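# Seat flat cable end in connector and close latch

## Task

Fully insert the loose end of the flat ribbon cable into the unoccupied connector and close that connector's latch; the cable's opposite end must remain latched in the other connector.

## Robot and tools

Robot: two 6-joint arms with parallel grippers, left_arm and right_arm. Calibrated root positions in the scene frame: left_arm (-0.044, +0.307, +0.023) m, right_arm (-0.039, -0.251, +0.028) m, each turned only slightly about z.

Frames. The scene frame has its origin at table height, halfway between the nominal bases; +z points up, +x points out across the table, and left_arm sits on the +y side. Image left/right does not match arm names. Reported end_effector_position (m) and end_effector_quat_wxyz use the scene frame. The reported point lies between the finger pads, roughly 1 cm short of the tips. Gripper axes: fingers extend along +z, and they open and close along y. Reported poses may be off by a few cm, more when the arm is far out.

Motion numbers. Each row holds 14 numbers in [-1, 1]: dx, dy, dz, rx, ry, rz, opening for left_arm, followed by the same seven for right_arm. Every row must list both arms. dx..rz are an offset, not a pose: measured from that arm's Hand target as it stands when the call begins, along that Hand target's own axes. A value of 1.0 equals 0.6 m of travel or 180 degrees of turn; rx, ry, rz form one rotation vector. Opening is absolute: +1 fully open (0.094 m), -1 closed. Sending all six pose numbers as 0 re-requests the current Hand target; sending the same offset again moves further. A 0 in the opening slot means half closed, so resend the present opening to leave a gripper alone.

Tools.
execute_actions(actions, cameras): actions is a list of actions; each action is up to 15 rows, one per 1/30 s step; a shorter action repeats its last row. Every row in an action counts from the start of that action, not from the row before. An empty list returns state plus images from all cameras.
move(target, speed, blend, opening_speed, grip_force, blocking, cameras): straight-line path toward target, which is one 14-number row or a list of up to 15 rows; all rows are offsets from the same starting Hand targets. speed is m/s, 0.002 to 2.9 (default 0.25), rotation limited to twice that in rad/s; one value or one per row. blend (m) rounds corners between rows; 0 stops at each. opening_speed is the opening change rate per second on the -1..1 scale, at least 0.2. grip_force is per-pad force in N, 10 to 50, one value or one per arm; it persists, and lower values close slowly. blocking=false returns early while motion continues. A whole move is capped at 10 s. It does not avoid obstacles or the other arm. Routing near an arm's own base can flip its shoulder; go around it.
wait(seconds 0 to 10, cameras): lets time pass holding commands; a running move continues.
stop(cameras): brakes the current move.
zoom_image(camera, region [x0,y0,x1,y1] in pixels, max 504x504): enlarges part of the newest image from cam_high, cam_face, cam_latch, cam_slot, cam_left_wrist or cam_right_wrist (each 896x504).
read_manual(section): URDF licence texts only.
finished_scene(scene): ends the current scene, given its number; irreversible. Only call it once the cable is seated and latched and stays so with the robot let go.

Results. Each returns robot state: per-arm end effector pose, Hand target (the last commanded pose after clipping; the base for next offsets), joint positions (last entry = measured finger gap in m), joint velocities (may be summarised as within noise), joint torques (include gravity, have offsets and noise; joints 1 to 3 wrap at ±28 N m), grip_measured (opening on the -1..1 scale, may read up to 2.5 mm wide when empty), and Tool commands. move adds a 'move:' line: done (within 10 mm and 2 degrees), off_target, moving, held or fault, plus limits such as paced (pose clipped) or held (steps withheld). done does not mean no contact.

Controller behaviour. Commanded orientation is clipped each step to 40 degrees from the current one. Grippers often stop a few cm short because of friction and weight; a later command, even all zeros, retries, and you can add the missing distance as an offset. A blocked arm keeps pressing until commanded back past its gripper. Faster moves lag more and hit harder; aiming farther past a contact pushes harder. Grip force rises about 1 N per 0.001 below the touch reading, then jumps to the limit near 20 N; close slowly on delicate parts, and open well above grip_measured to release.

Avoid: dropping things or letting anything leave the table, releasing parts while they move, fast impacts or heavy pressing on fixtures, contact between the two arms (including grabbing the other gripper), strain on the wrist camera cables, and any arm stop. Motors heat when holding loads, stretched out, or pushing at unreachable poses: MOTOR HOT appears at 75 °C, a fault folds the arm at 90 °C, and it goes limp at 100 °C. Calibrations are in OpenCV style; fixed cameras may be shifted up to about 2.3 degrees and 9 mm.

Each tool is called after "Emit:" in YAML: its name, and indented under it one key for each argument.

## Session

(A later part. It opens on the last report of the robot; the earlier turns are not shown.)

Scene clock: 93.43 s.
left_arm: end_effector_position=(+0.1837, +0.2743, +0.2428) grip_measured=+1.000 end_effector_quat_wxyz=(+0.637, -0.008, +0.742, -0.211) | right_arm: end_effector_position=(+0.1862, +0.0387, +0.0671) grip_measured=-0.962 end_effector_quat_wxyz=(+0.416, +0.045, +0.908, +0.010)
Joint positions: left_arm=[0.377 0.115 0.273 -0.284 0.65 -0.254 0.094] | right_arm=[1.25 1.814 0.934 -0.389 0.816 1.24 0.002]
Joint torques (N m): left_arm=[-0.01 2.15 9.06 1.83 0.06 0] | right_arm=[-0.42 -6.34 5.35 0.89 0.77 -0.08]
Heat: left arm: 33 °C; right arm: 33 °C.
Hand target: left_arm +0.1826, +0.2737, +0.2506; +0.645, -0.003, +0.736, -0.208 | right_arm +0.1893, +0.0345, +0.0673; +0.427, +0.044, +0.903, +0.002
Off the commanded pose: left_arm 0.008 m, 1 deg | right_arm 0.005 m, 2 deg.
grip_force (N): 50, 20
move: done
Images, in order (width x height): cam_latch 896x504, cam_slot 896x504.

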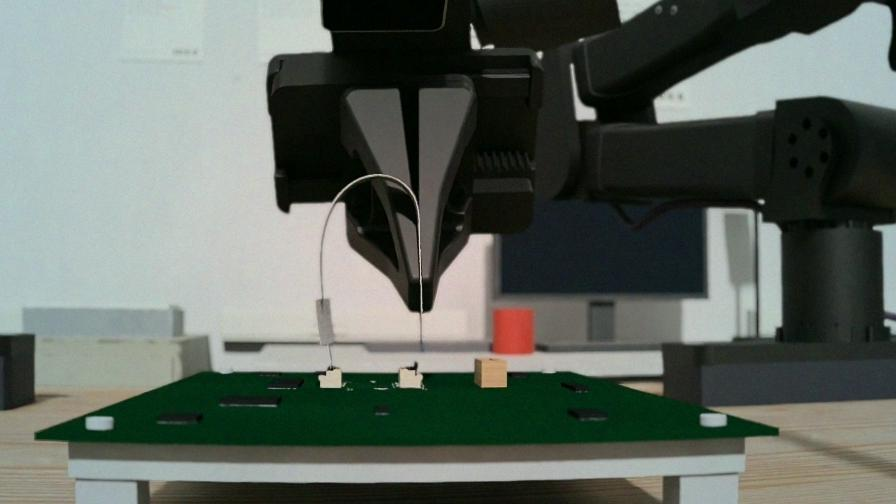

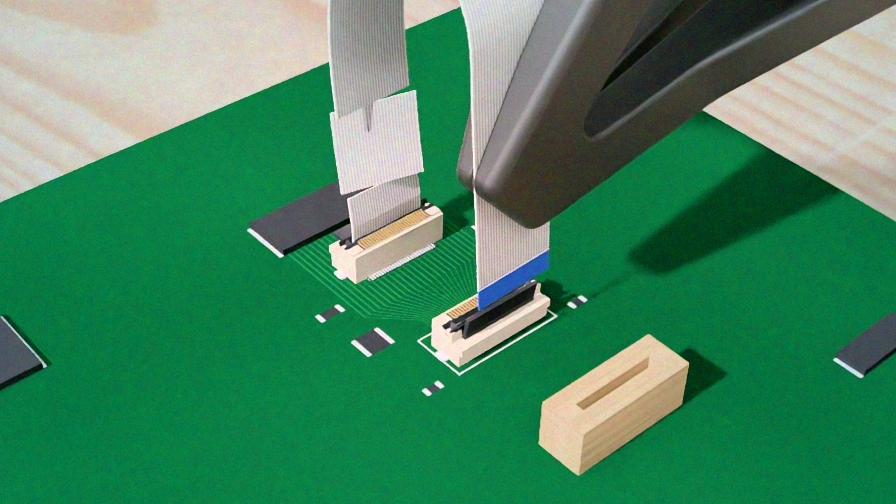

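Emit:
move:
  target: [0,0,0,0,0,0,1,0.0033,-0.0068,0.0034,0,0,0,-1]
  speed: 0.03
  cameras: ["cam_latch","cam_slot"]

Emit:
zoom_image:
  camera: "cam_latch"
  region: [380, 330, 450, 400]

Emit:
zoom_image:
  camera: "cam_slot"
  region: [420, 230, 560, 370]

Scene clock: 98.43 s.
left_arm: end_effector_position=(+0.1837, +0.2743, +0.2428) grip_measured=+1.000 end_effector_quat_wxyz=(+0.637, -0.008, +0.742, -0.211) | right_arm: end_effector_position=(+0.1853, +0.0358, +0.0629) grip_measured=-0.962 end_effector_quat_wxyz=(+0.416, +0.043, +0.908, +0.009)
Joint positions: left_arm=[0.377 0.115 0.273 -0.284 0.65 -0.254 0.094] | right_arm=[1.25 1.814 0.913 -0.367 0.816 1.235 0.002]
Joint torques (N m): left_arm=[0.02 2.11 9.03 1.82 0.07 0] | right_arm=[-0.72 -6.64 5.11 0.89 0.77 -0.07]
Heat: left arm: 33 °C; right arm: 33 °C.
Hand target: left_arm +0.1826, +0.2737, +0.2506; +0.645, -0.003, +0.736, -0.208 | right_arm +0.1893, +0.0306, +0.0643; +0.427, +0.044, +0.903, +0.002
Off the commanded pose: left_arm 0.008 m, 1 deg | right_arm 0.007 m, 2 deg.
grip_force (N): 50, 20
move: done
Images, in order (width x height): cam_latch 896x504, cam_slot 896x504.

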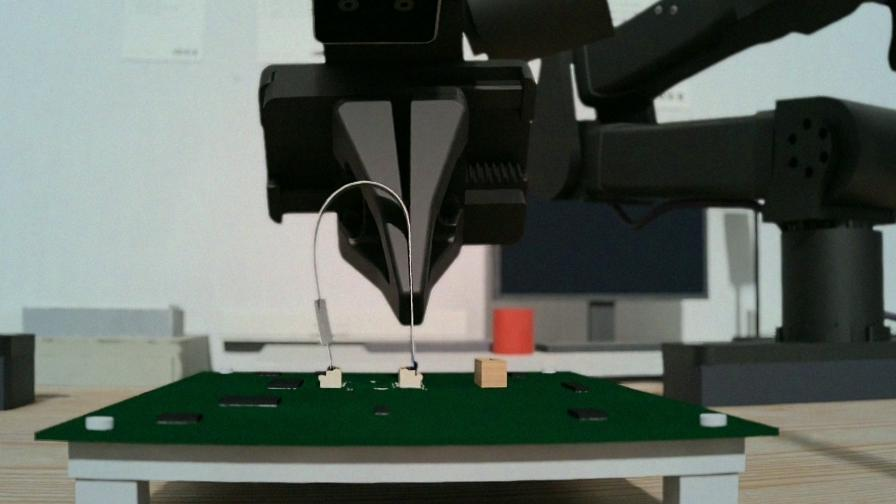

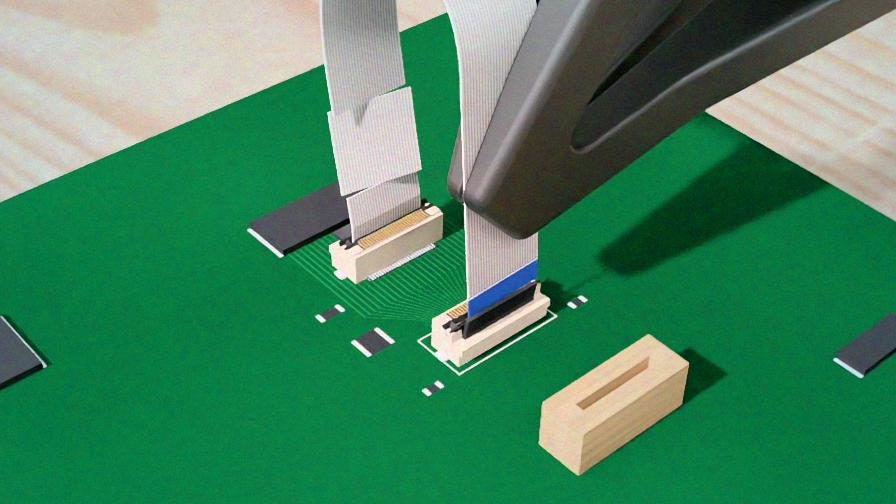

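Scaled by 7.200 from the camera's 896x504 image, which has a finer 1280x720 frame.

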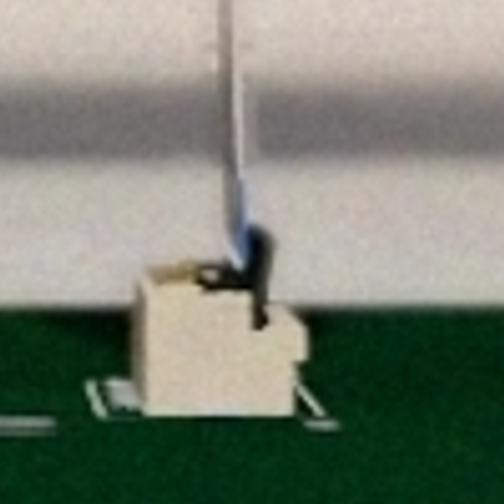

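Scaled by 3.600 from the camera's 896x504 image, which has a finer 1280x720 frame.

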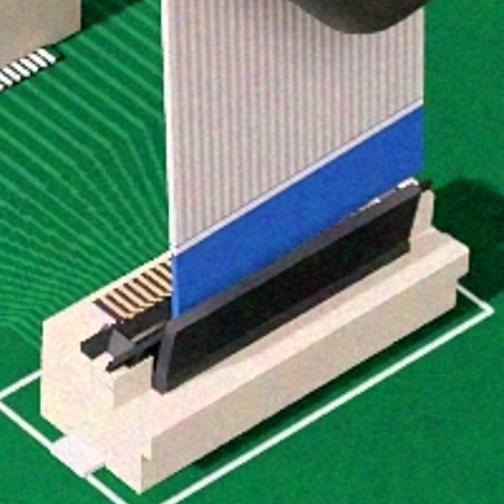

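Emit:
move:
  target: [0,0,0,0,0,0,1,-0.0035,-0.0021,0.0028,0,0,0,-1]
  speed: 0.03
  cameras: ["cam_latch","cam_slot"]

Emit:
zoom_image:
  camera: "cam_latch"
  region: [380, 330, 450, 400]

Emit:
zoom_image:
  camera: "cam_slot"
  region: [420, 230, 560, 370]

Scene clock: 100.90 s.
left_arm: end_effector_position=(+0.1837, +0.2743, +0.2428) grip_measured=+1.000 end_effector_quat_wxyz=(+0.637, -0.008, +0.742, -0.211) | right_arm: end_effector_position=(+0.1871, +0.0342, +0.0621) grip_measured=-0.962 end_effector_quat_wxyz=(+0.416, +0.041, +0.908, +0.007)
Joint positions: left_arm=[0.377 0.115 0.273 -0.284 0.65 -0.254 0.094] | right_arm=[1.244 1.814 0.907 -0.358 0.816 1.222 0.002]
Joint torques (N m): left_arm=[0.01 2.13 9.07 1.84 0.06 0] | right_arm=[-1.02 -7.02 5.14 0.92 0.74 -0.06]
Heat: left arm: 33 °C; right arm: 33 °C.
Hand target: left_arm +0.1826, +0.2737, +0.2506; +0.645, -0.003, +0.736, -0.208 | right_arm +0.1918, +0.0292, +0.0648; +0.427, +0.044, +0.903, +0.002
Off the commanded pose: left_arm 0.008 m, 1 deg | right_arm 0.007 m, 1 deg.
grip_force (N): 50, 20
move: done
Images, in order (width x height): cam_latch 896x504, cam_slot 896x504.

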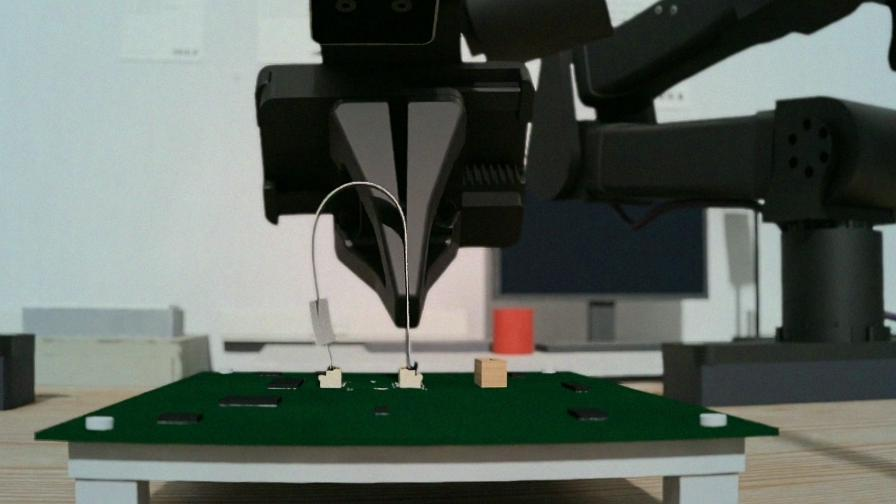

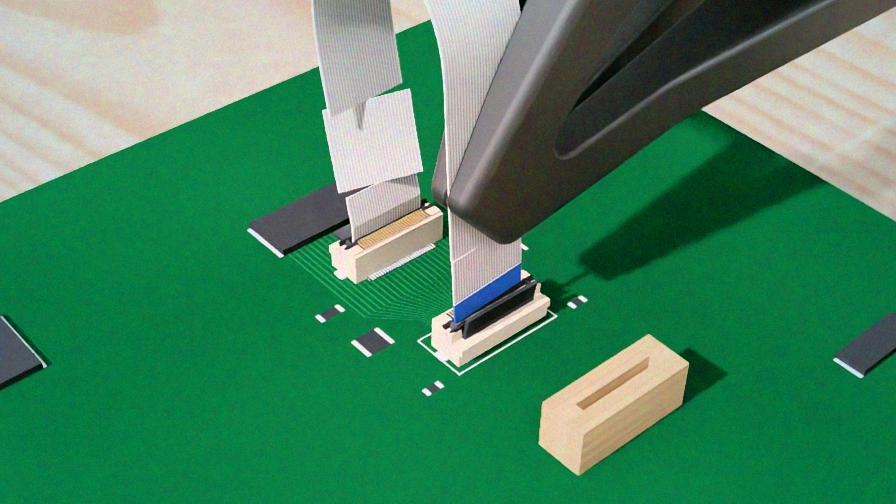

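Scaled by 7.200 from the camera's 896x504 image, which has a finer 1280x720 frame.

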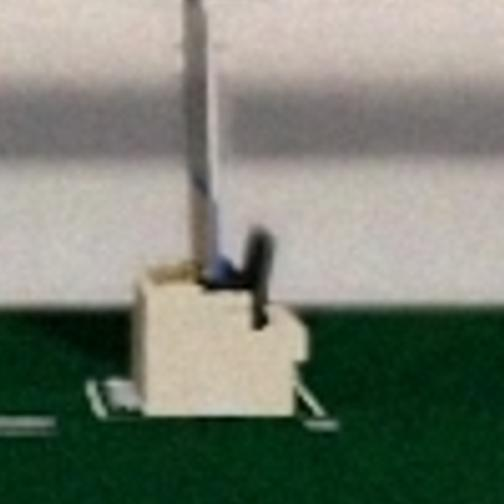

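Scaled by 3.600 from the camera's 896x504 image, which has a finer 1280x720 frame.

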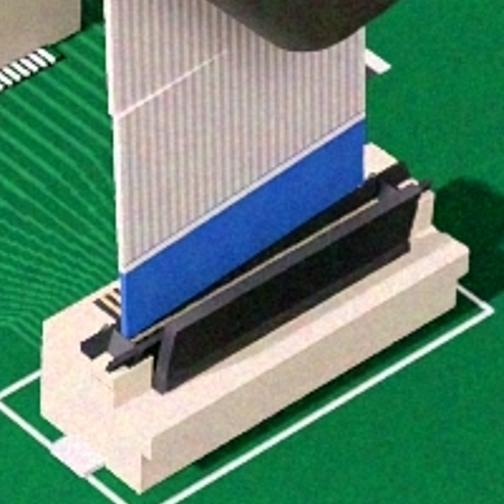

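Emit:
move:
  target: [0,0,0,0,0,0,1,0.0053,0.0014,0.0042,0,0,0,-1]
  speed: 0.03
  cameras: ["cam_latch","cam_slot"]

Emit:
zoom_image:
  camera: "cam_latch"
  region: [380, 330, 450, 400]

Emit:
zoom_image:
  camera: "cam_slot"
  region: [420, 230, 560, 370]

Scene clock: 103.60 s.
left_arm: end_effector_position=(+0.1837, +0.2743, +0.2428) grip_measured=+1.000 end_effector_quat_wxyz=(+0.637, -0.008, +0.742, -0.211) | right_arm: end_effector_position=(+0.1878, +0.0363, +0.0628) grip_measured=-0.962 end_effector_quat_wxyz=(+0.418, +0.043, +0.907, +0.012)
Joint positions: left_arm=[0.377 0.115 0.273 -0.284 0.65 -0.254 0.094] | right_arm=[1.244 1.814 0.907 -0.346 0.816 1.222 0.002]
Joint torques (N m): left_arm=[-0.02 2.09 9.05 1.84 0.07 0.01] | right_arm=[-0.9 -6.04 4.89 0.95 0.73 -0.06]
Heat: left arm: 33 °C; right arm: 33 °C.
Hand target: left_arm +0.1826, +0.2737, +0.2506; +0.645, -0.003, +0.736, -0.208 | right_arm +0.1918, +0.0302, +0.0608; +0.427, +0.044, +0.903, +0.002
Off the commanded pose: left_arm 0.008 m, 1 deg | right_arm 0.008 m, 2 deg.
grip_force (N): 50, 20
move: done
Images, in order (width x height): cam_latch 896x504, cam_slot 896x504.

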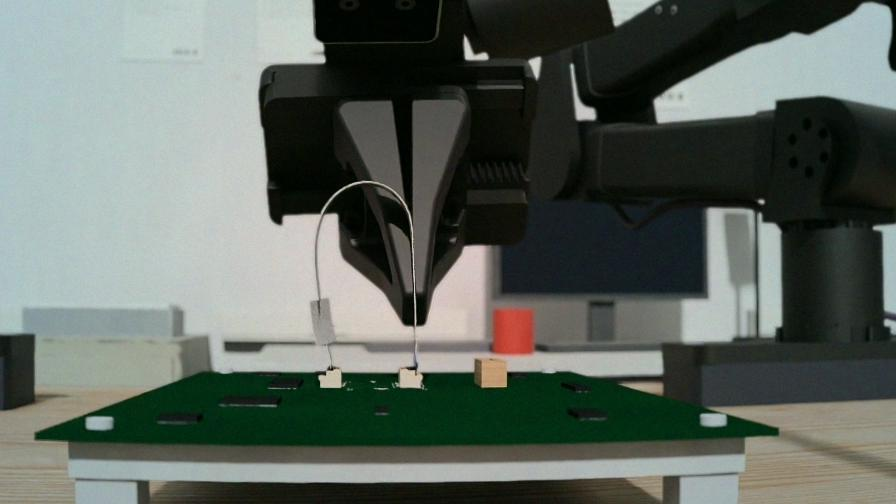

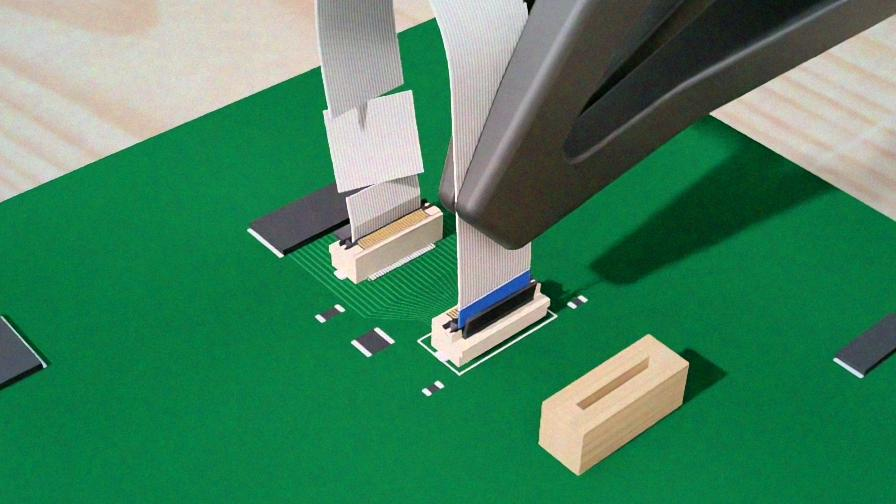

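Scaled by 7.200 from the camera's 896x504 image, which has a finer 1280x720 frame.

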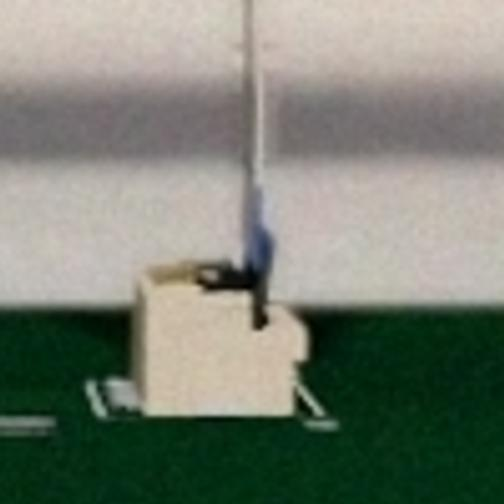

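Scaled by 3.600 from the camera's 896x504 image, which has a finer 1280x720 frame.

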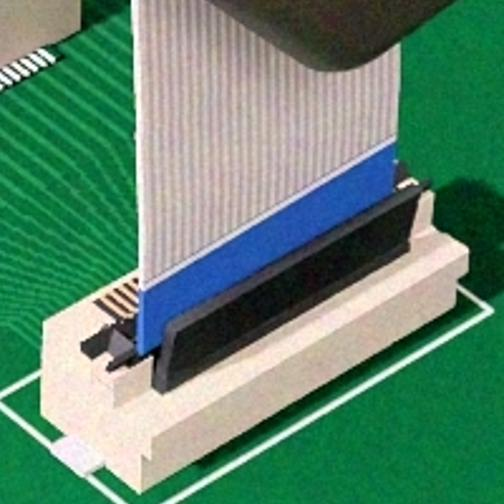

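Emit:
move:
  target: [0,0,0,0,0,0,1,0.0036,-0.0034,0.0034,0,0,0,-1]
  speed: 0.03
  cameras: ["cam_latch","cam_slot"]

Emit:
zoom_image:
  camera: "cam_latch"
  region: [380, 330, 450, 400]

Emit:
zoom_image:
  camera: "cam_slot"
  region: [420, 230, 560, 370]

Scene clock: 106.70 s.
left_arm: end_effector_position=(+0.1837, +0.2743, +0.2428) grip_measured=+1.000 end_effector_quat_wxyz=(+0.637, -0.008, +0.742, -0.211) | right_arm: end_effector_position=(+0.1877, +0.0359, +0.0608) grip_measured=-0.962 end_effector_quat_wxyz=(+0.419, +0.044, +0.907, +0.015)
Joint positions: left_arm=[0.377 0.115 0.273 -0.284 0.65 -0.254 0.094] | right_arm=[1.244 1.814 0.894 -0.324 0.816 1.22 0.002]
Joint torques (N m): left_arm=[-0.02 2.11 8.94 1.82 0.06 0.01] | right_arm=[-1.1 -5.85 4.89 0.94 0.72 -0.09]
Heat: left arm: 33 °C; right arm: 33 °C.
Hand target: left_arm +0.1826, +0.2737, +0.2506; +0.645, -0.003, +0.736, -0.208 | right_arm +0.1919, +0.0283, +0.0578; +0.427, +0.044, +0.903, +0.002
Off the commanded pose: left_arm 0.008 m, 1 deg | right_arm 0.009 m, 2 deg.
grip_force (N): 50, 20
move: done
Images, in order (width x height): cam_latch 896x504, cam_slot 896x504.

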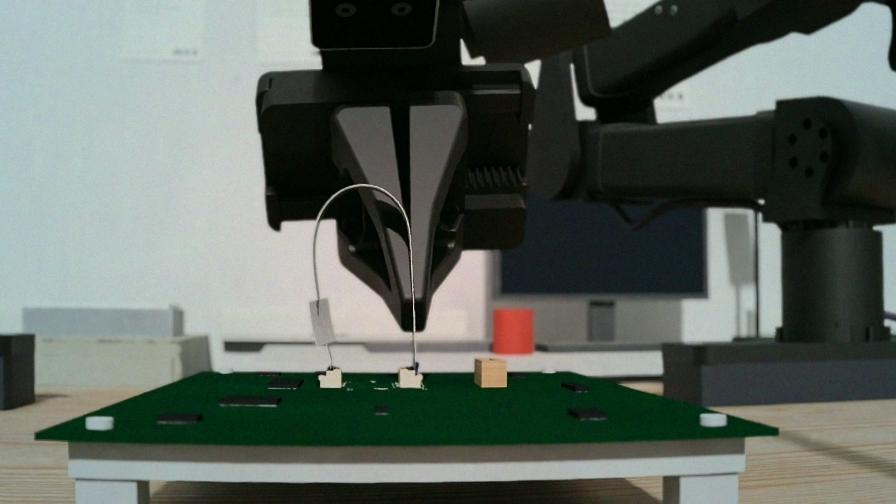

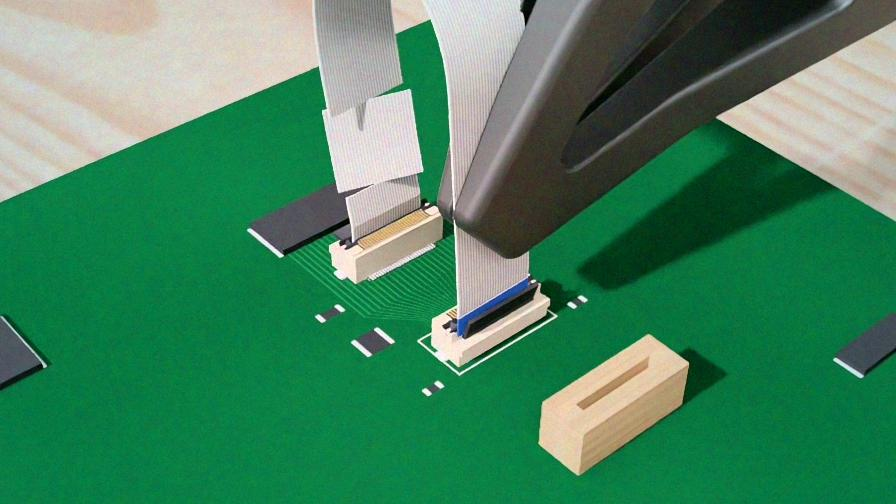

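Scaled by 7.200 from the camera's 896x504 image, which has a finer 1280x720 frame.

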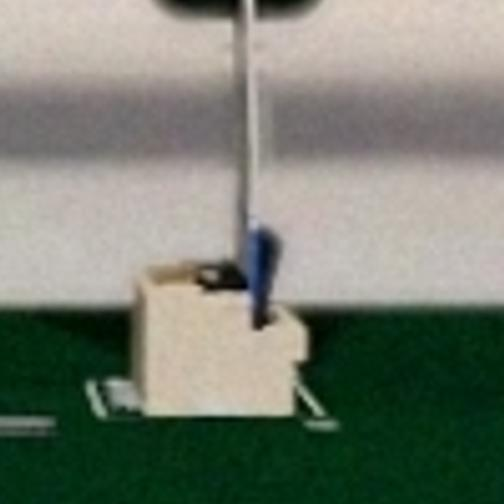

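Scaled by 3.600 from the camera's 896x504 image, which has a finer 1280x720 frame.

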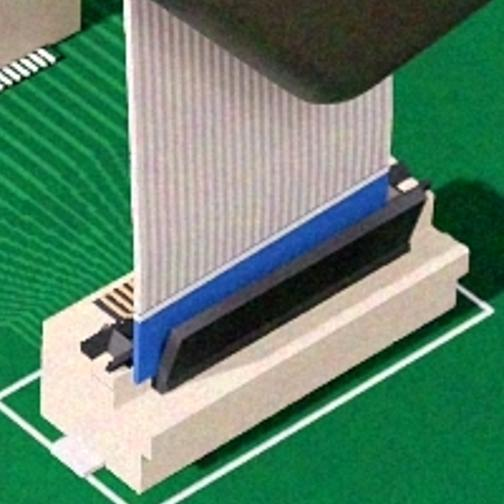

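Emit:
move:
  target: [0,0,0,0,0,0,1,-0.02397,0.01305,-0.02828,0,0,0,-1]
  speed: 0.03
  cameras: ["cam_latch","cam_slot"]

Emit:
zoom_image:
  camera: "cam_latch"
  region: [380, 330, 450, 400]

Emit:
zoom_image:
  camera: "cam_slot"
  region: [420, 230, 560, 370]

Scene clock: 111.67 s.
left_arm: end_effector_position=(+0.1837, +0.2743, +0.2428) grip_measured=+1.000 end_effector_quat_wxyz=(+0.637, -0.008, +0.742, -0.211) | right_arm: end_effector_position=(+0.1853, +0.0274, +0.0626) grip_measured=-0.962 end_effector_quat_wxyz=(+0.412, +0.033, +0.911, -0.014)
Joint positions: left_arm=[0.377 0.115 0.273 -0.284 0.65 -0.254 0.094] | right_arm=[1.244 1.814 0.922 -0.422 0.819 1.227 0.002]
Joint torques (N m): left_arm=[0.01 2.11 9.02 1.84 0.06 0.01] | right_arm=[0.53 -8.53 8.53 0.66 0.77 0.09]
Heat: left arm: 33 °C; right arm: 33 °C.
Hand target: left_arm +0.1826, +0.2737, +0.2506; +0.645, -0.003, +0.736, -0.208 | right_arm +0.1884, +0.0354, +0.0799; +0.427, +0.044, +0.903, +0.002
Off the commanded pose: left_arm 0.008 m, 1 deg | right_arm 0.019 m, 3 deg.
grip_force (N): 50, 20
move: off_target (right_arm)
Images, in order (width x height): cam_latch 896x504, cam_slot 896x504.

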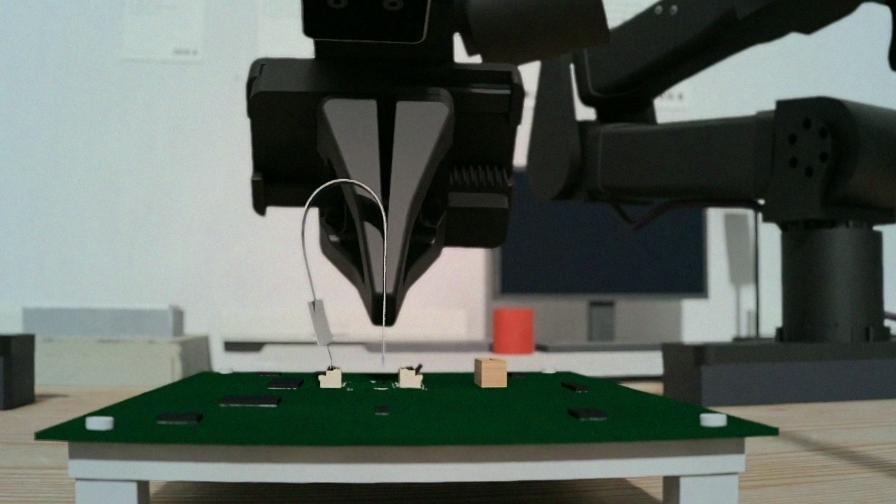

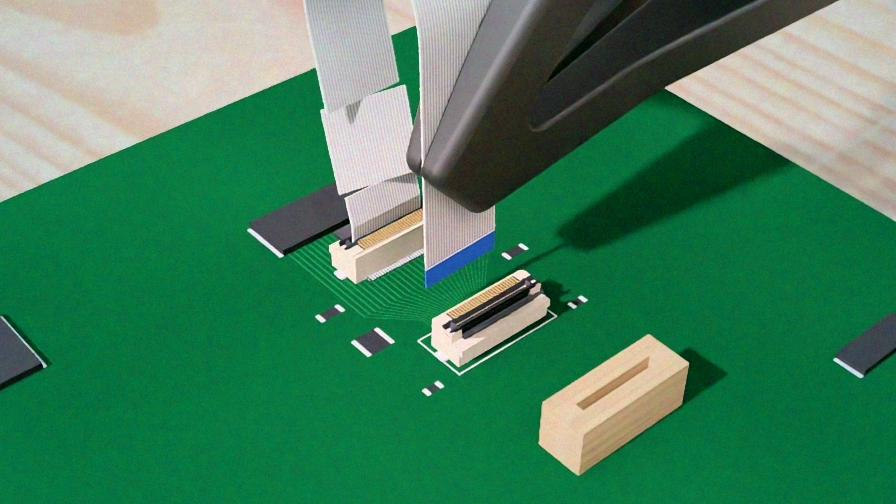

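Scaled by 7.200 from the camera's 896x504 image, which has a finer 1280x720 frame.

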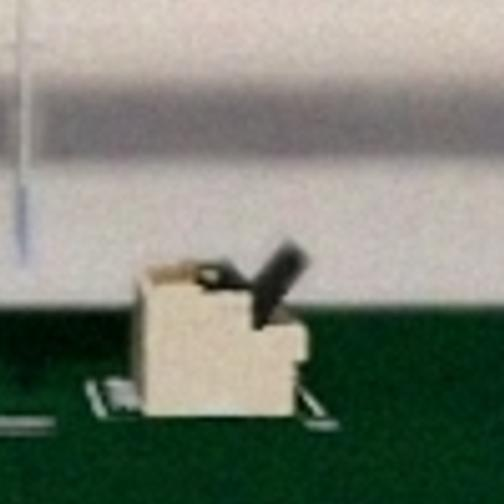

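Scaled by 3.600 from the camera's 896x504 image, which has a finer 1280x720 frame.

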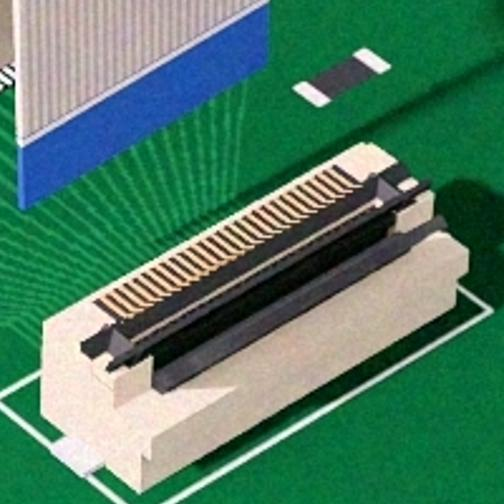

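Emit:
move:
  target: [0,0,0,0,0,0,1,-0.0039,0.012,-0.0023,0,0,0,-1]
  speed: 0.03
  cameras: ["cam_latch"]

Emit:
zoom_image:
  camera: "cam_latch"
  region: [380, 330, 450, 400]

Scene clock: 114.73 s.
left_arm: end_effector_position=(+0.1837, +0.2743, +0.2428) grip_measured=+1.000 end_effector_quat_wxyz=(+0.637, -0.008, +0.742, -0.211) | right_arm: end_effector_position=(+0.1866, +0.0359, +0.0709) grip_measured=-0.962 end_effector_quat_wxyz=(+0.413, +0.036, +0.910, -0.007)
Joint positions: left_arm=[0.377 0.115 0.273 -0.284 0.65 -0.254 0.094] | right_arm=[1.248 1.814 0.959 -0.446 0.819 1.232 0.002]
Joint torques (N m): left_arm=[0.06 2.13 9.02 1.83 0.07 0.01] | right_arm=[0.53 -7.21 8.64 0.68 0.79 0.09]
Heat: left arm: 33 °C; right arm: 33 °C.
Hand target: left_arm +0.1826, +0.2737, +0.2506; +0.645, -0.003, +0.736, -0.208 | right_arm +0.1895, +0.0424, +0.0829; +0.427, +0.044, +0.903, +0.002
Off the commanded pose: left_arm 0.008 m, 1 deg | right_arm 0.014 m, 2 deg.
grip_force (N): 50, 20
move: off_target (right_arm)
Images, in order (width x height): cam_latch 896x504.

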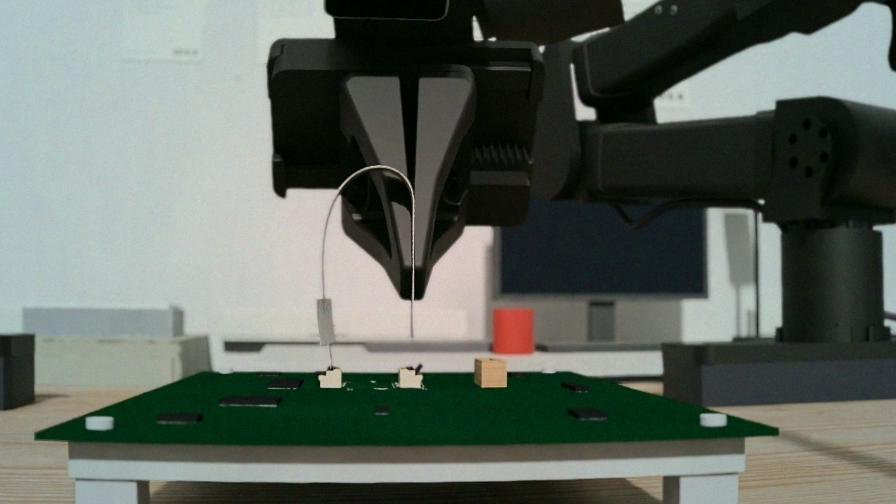

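Scaled by 7.200 from the camera's 896x504 image, which has a finer 1280x720 frame.

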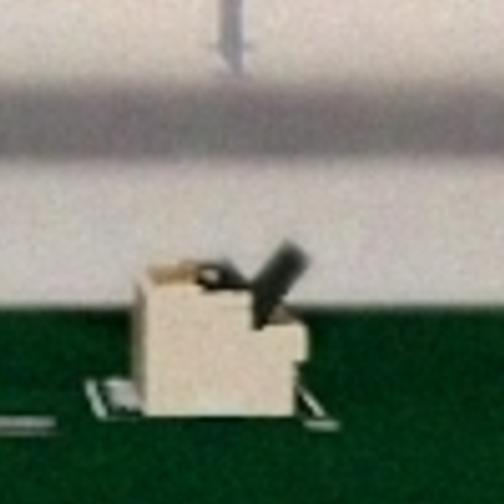

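Emit:
move:
  target: [0,0,0,0,0,0,1,0.01865,-0.0142,0.02102,0,0,0,-1]
  speed: 0.03
  cameras: ["cam_latch"]

Emit:
zoom_image:
  camera: "cam_latch"
  region: [380, 330, 450, 400]

Scene clock: 117.03 s.
left_arm: end_effector_position=(+0.1837, +0.2743, +0.2428) grip_measured=+1.000 end_effector_quat_wxyz=(+0.637, -0.008, +0.742, -0.211) | right_arm: end_effector_position=(+0.1877, +0.0396, +0.0677) grip_measured=-0.962 end_effector_quat_wxyz=(+0.418, +0.044, +0.907, +0.012)
Joint positions: left_arm=[0.377 0.115 0.273 -0.284 0.65 -0.254 0.094] | right_arm=[1.248 1.814 0.932 -0.377 0.819 1.231 0.002]
Joint torques (N m): left_arm=[0.02 2.09 9.05 1.84 0.05 0.01] | right_arm=[-0.79 -6.05 5.3 0.93 0.74 -0.08]
Heat: left arm: 33 °C; right arm: 33 °C.
Hand target: left_arm +0.1826, +0.2737, +0.2506; +0.645, -0.003, +0.736, -0.208 | right_arm +0.1915, +0.0344, +0.0659; +0.427, +0.044, +0.903, +0.002
Off the commanded pose: left_arm 0.008 m, 1 deg | right_arm 0.007 m, 2 deg.
grip_force (N): 50, 20
move: done
Images, in order (width x height): cam_latch 896x504.

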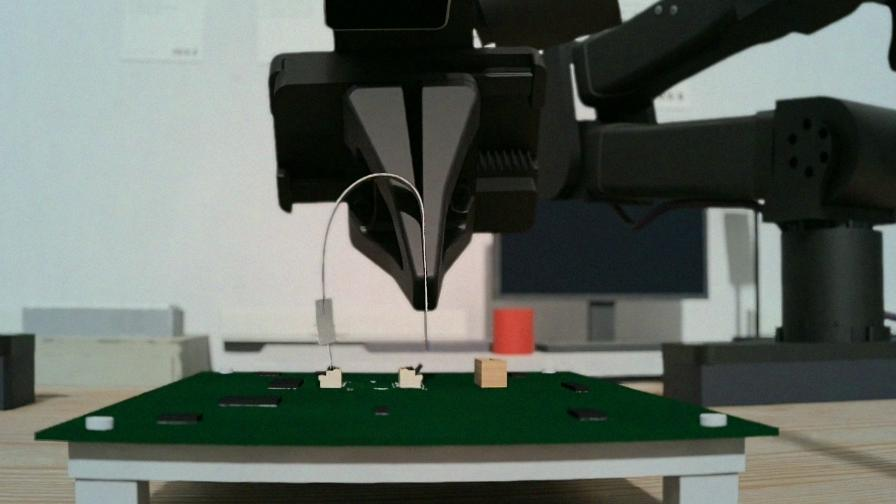

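Scaled by 7.200 from the camera's 896x504 image, which has a finer 1280x720 frame.

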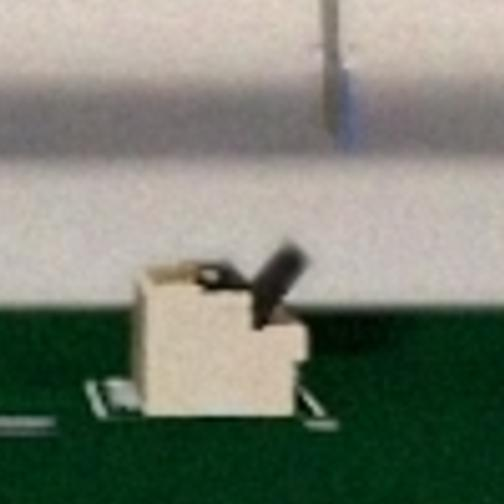

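Emit:
move:
  target: [0,0,0,0,0,0,1,-0.002,-0.0085,-0.0005,0,0,0,-1]
  speed: 0.03
  cameras: ["cam_latch"]

Emit:
zoom_image:
  camera: "cam_latch"
  region: [380, 330, 450, 400]

Scene clock: 118.40 s.
left_arm: end_effector_position=(+0.1837, +0.2743, +0.2428) grip_measured=+1.000 end_effector_quat_wxyz=(+0.637, -0.008, +0.742, -0.211) | right_arm: end_effector_position=(+0.1872, +0.0335, +0.0628) grip_measured=-0.962 end_effector_quat_wxyz=(+0.417, +0.040, +0.908, +0.004)
Joint positions: left_arm=[0.377 0.115 0.273 -0.284 0.65 -0.254 0.094] | right_arm=[1.244 1.814 0.911 -0.368 0.819 1.223 0.002]
Joint torques (N m): left_arm=[-0.01 2.17 9.07 1.83 0.07 0.01] | right_arm=[-0.95 -7.43 5.12 0.9 0.72 -0.07]
Heat: left arm: 33 °C; right arm: 33 °C.
Hand target: left_arm +0.1826, +0.2737, +0.2506; +0.645, -0.003, +0.736, -0.208 | right_arm +0.1916, +0.0293, +0.0668; +0.427, +0.044, +0.903, +0.002
Off the commanded pose: left_arm 0.008 m, 1 deg | right_arm 0.007 m, 1 deg.
grip_force (N): 50, 20
move: done
Images, in order (width x height): cam_latch 896x504.

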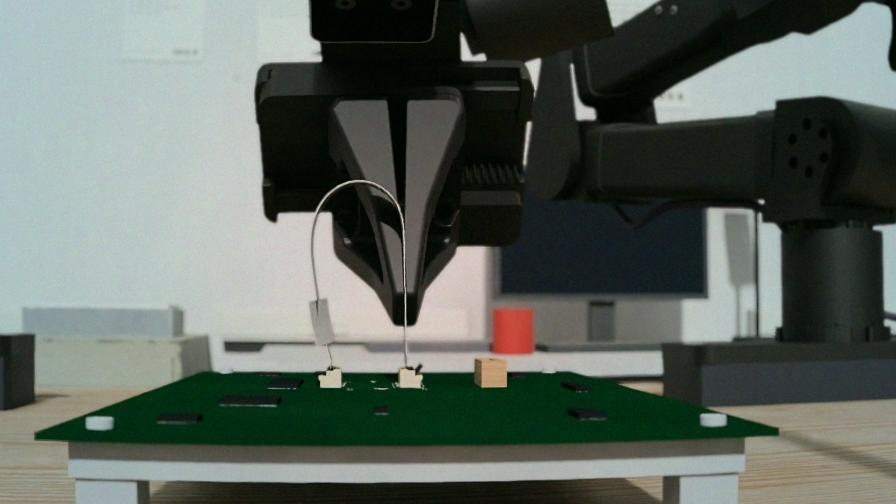

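Scaled by 7.200 from the camera's 896x504 image, which has a finer 1280x720 frame.

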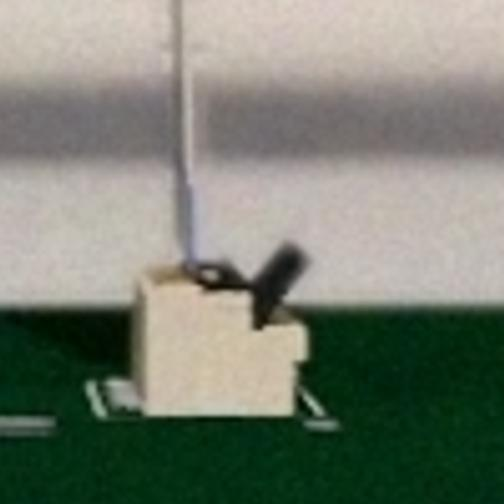

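Emit:
move:
  target: [0,0,0,0,0,0,1,0.0026,0.0,0.0021,0,0,0,-1]
  speed: 0.03
  cameras: ["cam_latch","cam_slot"]

Emit:
zoom_image:
  camera: "cam_latch"
  region: [380, 330, 450, 400]

Emit:
zoom_image:
  camera: "cam_slot"
  region: [420, 230, 560, 370]

Scene clock: 119.90 s.
left_arm: end_effector_position=(+0.1837, +0.2743, +0.2428) grip_measured=+1.000 end_effector_quat_wxyz=(+0.637, -0.008, +0.742, -0.211) | right_arm: end_effector_position=(+0.1877, +0.0350, +0.0632) grip_measured=-0.962 end_effector_quat_wxyz=(+0.418, +0.041, +0.908, +0.007)
Joint positions: left_arm=[0.377 0.115 0.273 -0.284 0.65 -0.254 0.094] | right_arm=[1.244 1.814 0.911 -0.36 0.819 1.223 0.002]
Joint torques (N m): left_arm=[0.01 2.13 9.01 1.83 0.06 0] | right_arm=[-0.92 -6.91 4.89 0.89 0.71 -0.08]
Heat: left arm: 33 °C; right arm: 33 °C.
Hand target: left_arm +0.1826, +0.2737, +0.2506; +0.645, -0.003, +0.736, -0.208 | right_arm +0.1916, +0.0293, +0.0648; +0.427, +0.044, +0.903, +0.002
Off the commanded pose: left_arm 0.008 m, 1 deg | right_arm 0.007 m, 1 deg.
grip_force (N): 50, 20
move: done
Images, in order (width x height): cam_latch 896x504, cam_slot 896x504.

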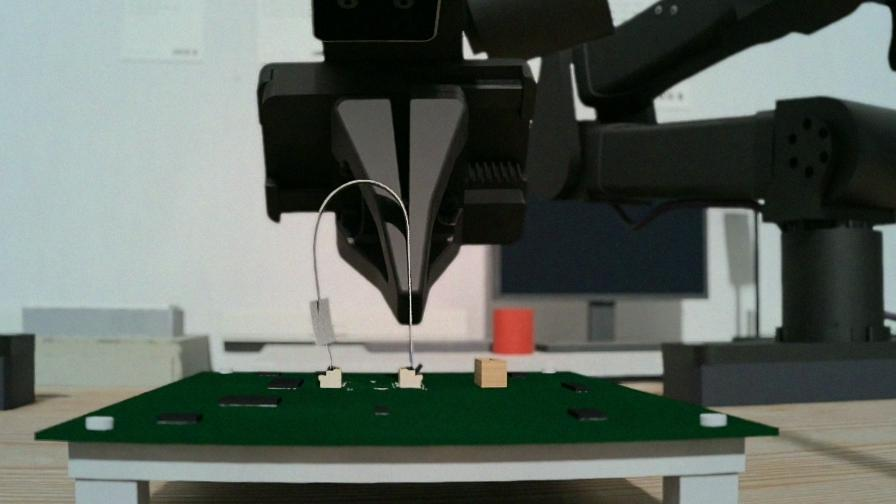

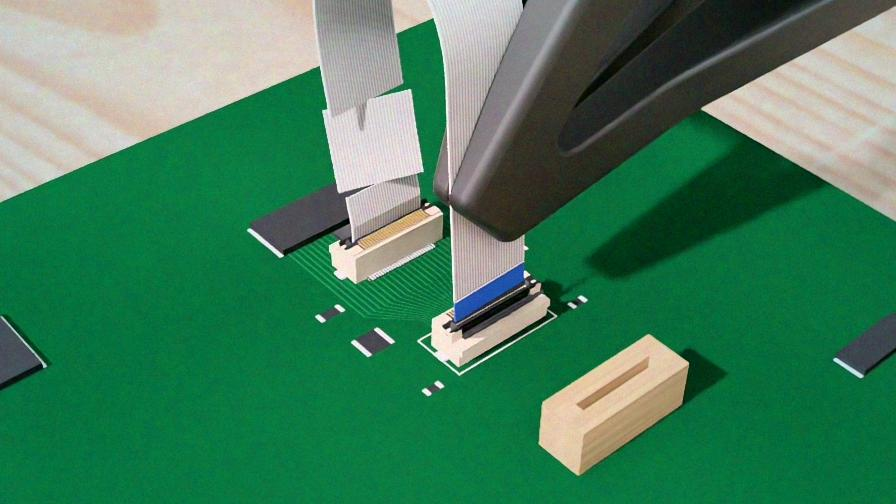

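Scaled by 7.200 from the camera's 896x504 image, which has a finer 1280x720 frame.

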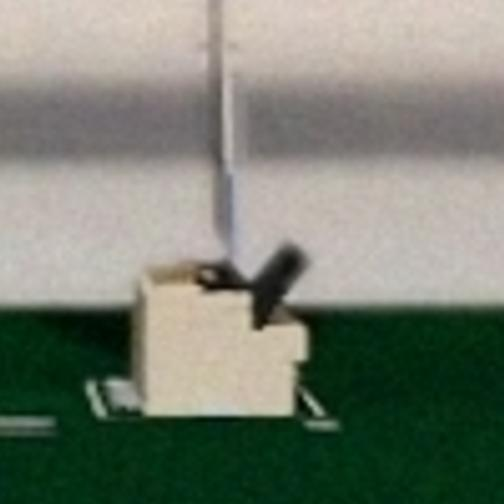

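Scaled by 3.600 from the camera's 896x504 image, which has a finer 1280x720 frame.

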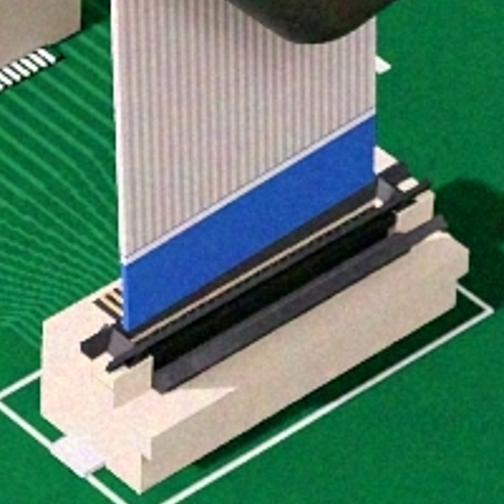

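Emit:
execute_actions:
  actions: []
  cameras: ["cam_face"]

Emit:
zoom_image:
  camera: "cam_face"
  region: [390, 200, 510, 300]

Scene clock: 120.77 s.
left_arm: end_effector_position=(+0.1837, +0.2743, +0.2428) grip_measured=+1.000 end_effector_quat_wxyz=(+0.637, -0.008, +0.742, -0.211) | right_arm: end_effector_position=(+0.1877, +0.0350, +0.0633) grip_measured=-0.962 end_effector_quat_wxyz=(+0.418, +0.041, +0.908, +0.008)
Joint positions: left_arm=[0.377 0.115 0.273 -0.284 0.65 -0.254 0.094] | right_arm=[1.244 1.814 0.911 -0.36 0.819 1.223 0.002]
Joint velocities: within noise
Joint torques (N m): left_arm=[0.05 2.13 9.05 1.83 0.07 0.01] | right_arm=[-0.95 -6.98 4.86 0.92 0.72 -0.08]
Heat: left arm: 33 °C; right arm: 33 °C.
Hand target: left_arm +0.1826, +0.2737, +0.2506; +0.645, -0.003, +0.736, -0.208 | right_arm +0.1916, +0.0293, +0.0648; +0.427, +0.044, +0.903, +0.002
Tool commands: left_gripper/opening=+1.0 right_gripper/opening=-1.0
Off the commanded pose: left_arm 0.008 m, 1 deg | right_arm 0.007 m, 1 deg.
grip_force (N): 50, 20
Images, in order (width x height): cam_face 896x504.

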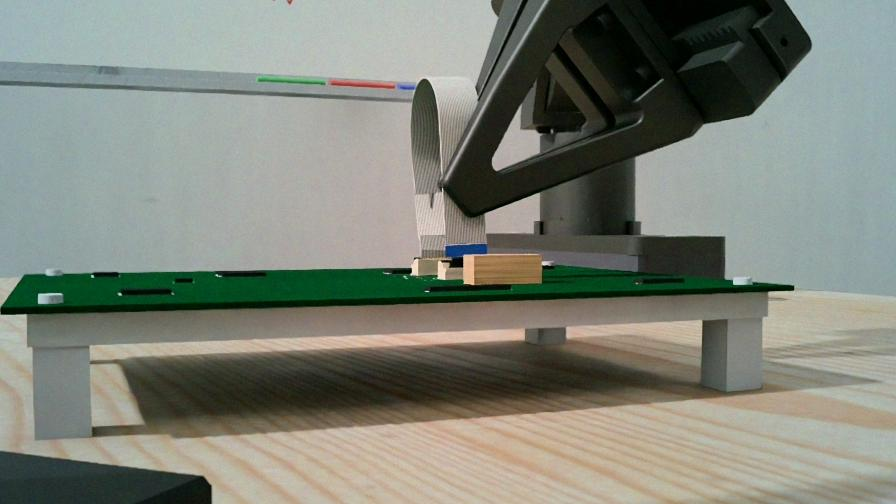

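Scaled by 4.200 from the camera's 896x504 image, which has a finer 1280x720 frame.

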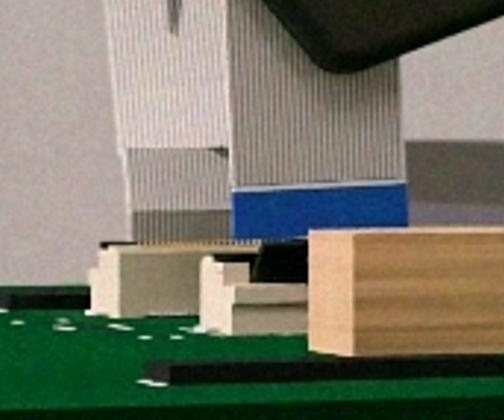

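Emit:
move:
  target: [0,0,0,0,0,0,1,0,0.0008,0,0.0156,-0.0013,-0.0015,-1]
  speed: 0.03
  cameras: ["cam_latch","cam_slot"]

Emit:
zoom_image:
  camera: "cam_latch"
  region: [380, 330, 450, 400]

Emit:
zoom_image:
  camera: "cam_slot"
  region: [420, 230, 560, 370]

Scene clock: 123.53 s.
left_arm: end_effector_position=(+0.1837, +0.2743, +0.2428) grip_measured=+1.000 end_effector_quat_wxyz=(+0.637, -0.008, +0.742, -0.211) | right_arm: end_effector_position=(+0.1865, +0.0273, +0.0605) grip_measured=-0.962 end_effector_quat_wxyz=(+0.414, +0.046, +0.909, -0.016)
Joint positions: left_arm=[0.377 0.115 0.273 -0.284 0.65 -0.254 0.094] | right_arm=[1.244 1.832 0.933 -0.431 0.828 1.261 0.002]
Joint torques (N m): left_arm=[-0.01 2.14 9.01 1.84 0.07 0.01] | right_arm=[-0.16 -5.38 8.42 0.63 0.86 0.08]
Heat: left arm: 33 °C; right arm: 33 °C.
Hand target: left_arm +0.1826, +0.2737, +0.2506; +0.645, -0.003, +0.736, -0.208 | right_arm +0.1917, +0.0298, +0.0648; +0.427, +0.053, +0.902, -0.021
Off the commanded pose: left_arm 0.008 m, 1 deg | right_arm 0.007 m, 2 deg.
grip_force (N): 50, 20
move: done
Images, in order (width x height): cam_latch 896x504, cam_slot 896x504.

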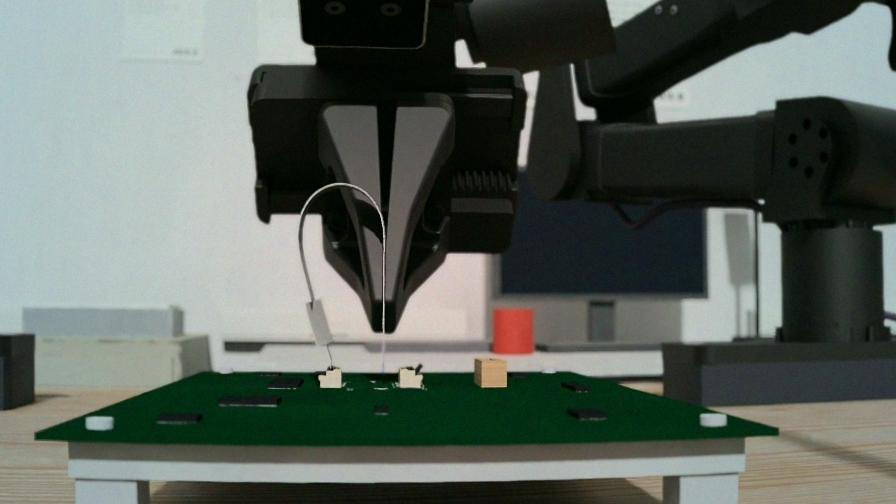

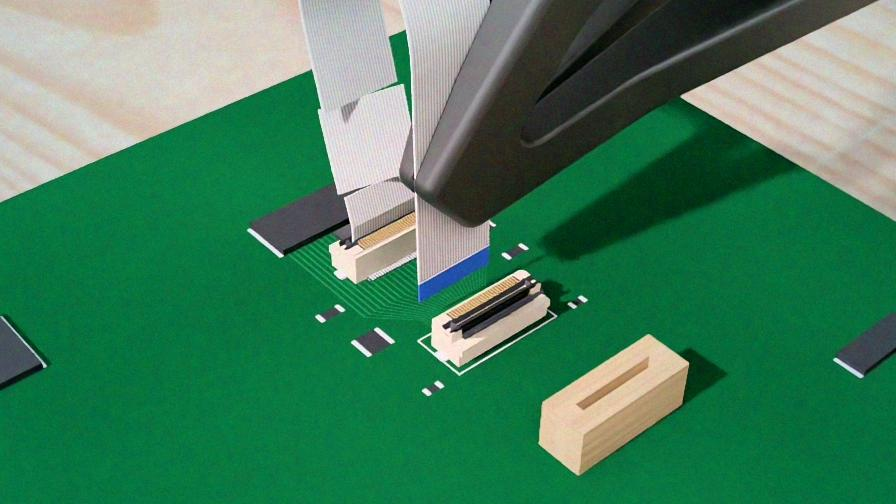

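Scaled by 7.200 from the camera's 896x504 image, which has a finer 1280x720 frame.

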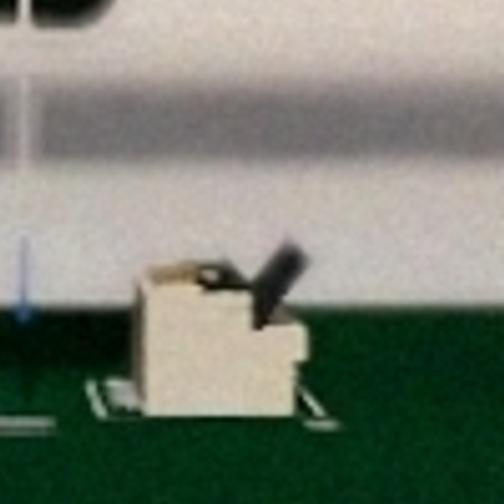

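Scaled by 3.600 from the camera's 896x504 image, which has a finer 1280x720 frame.

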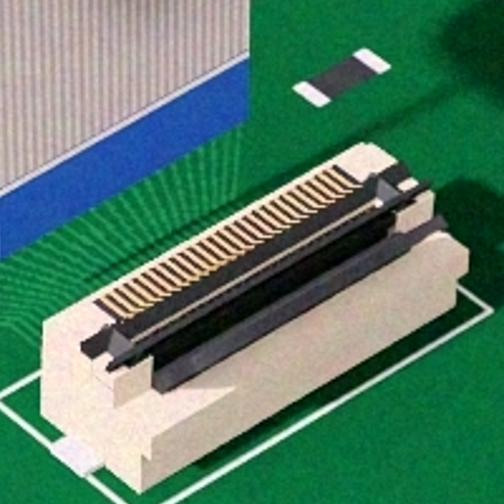

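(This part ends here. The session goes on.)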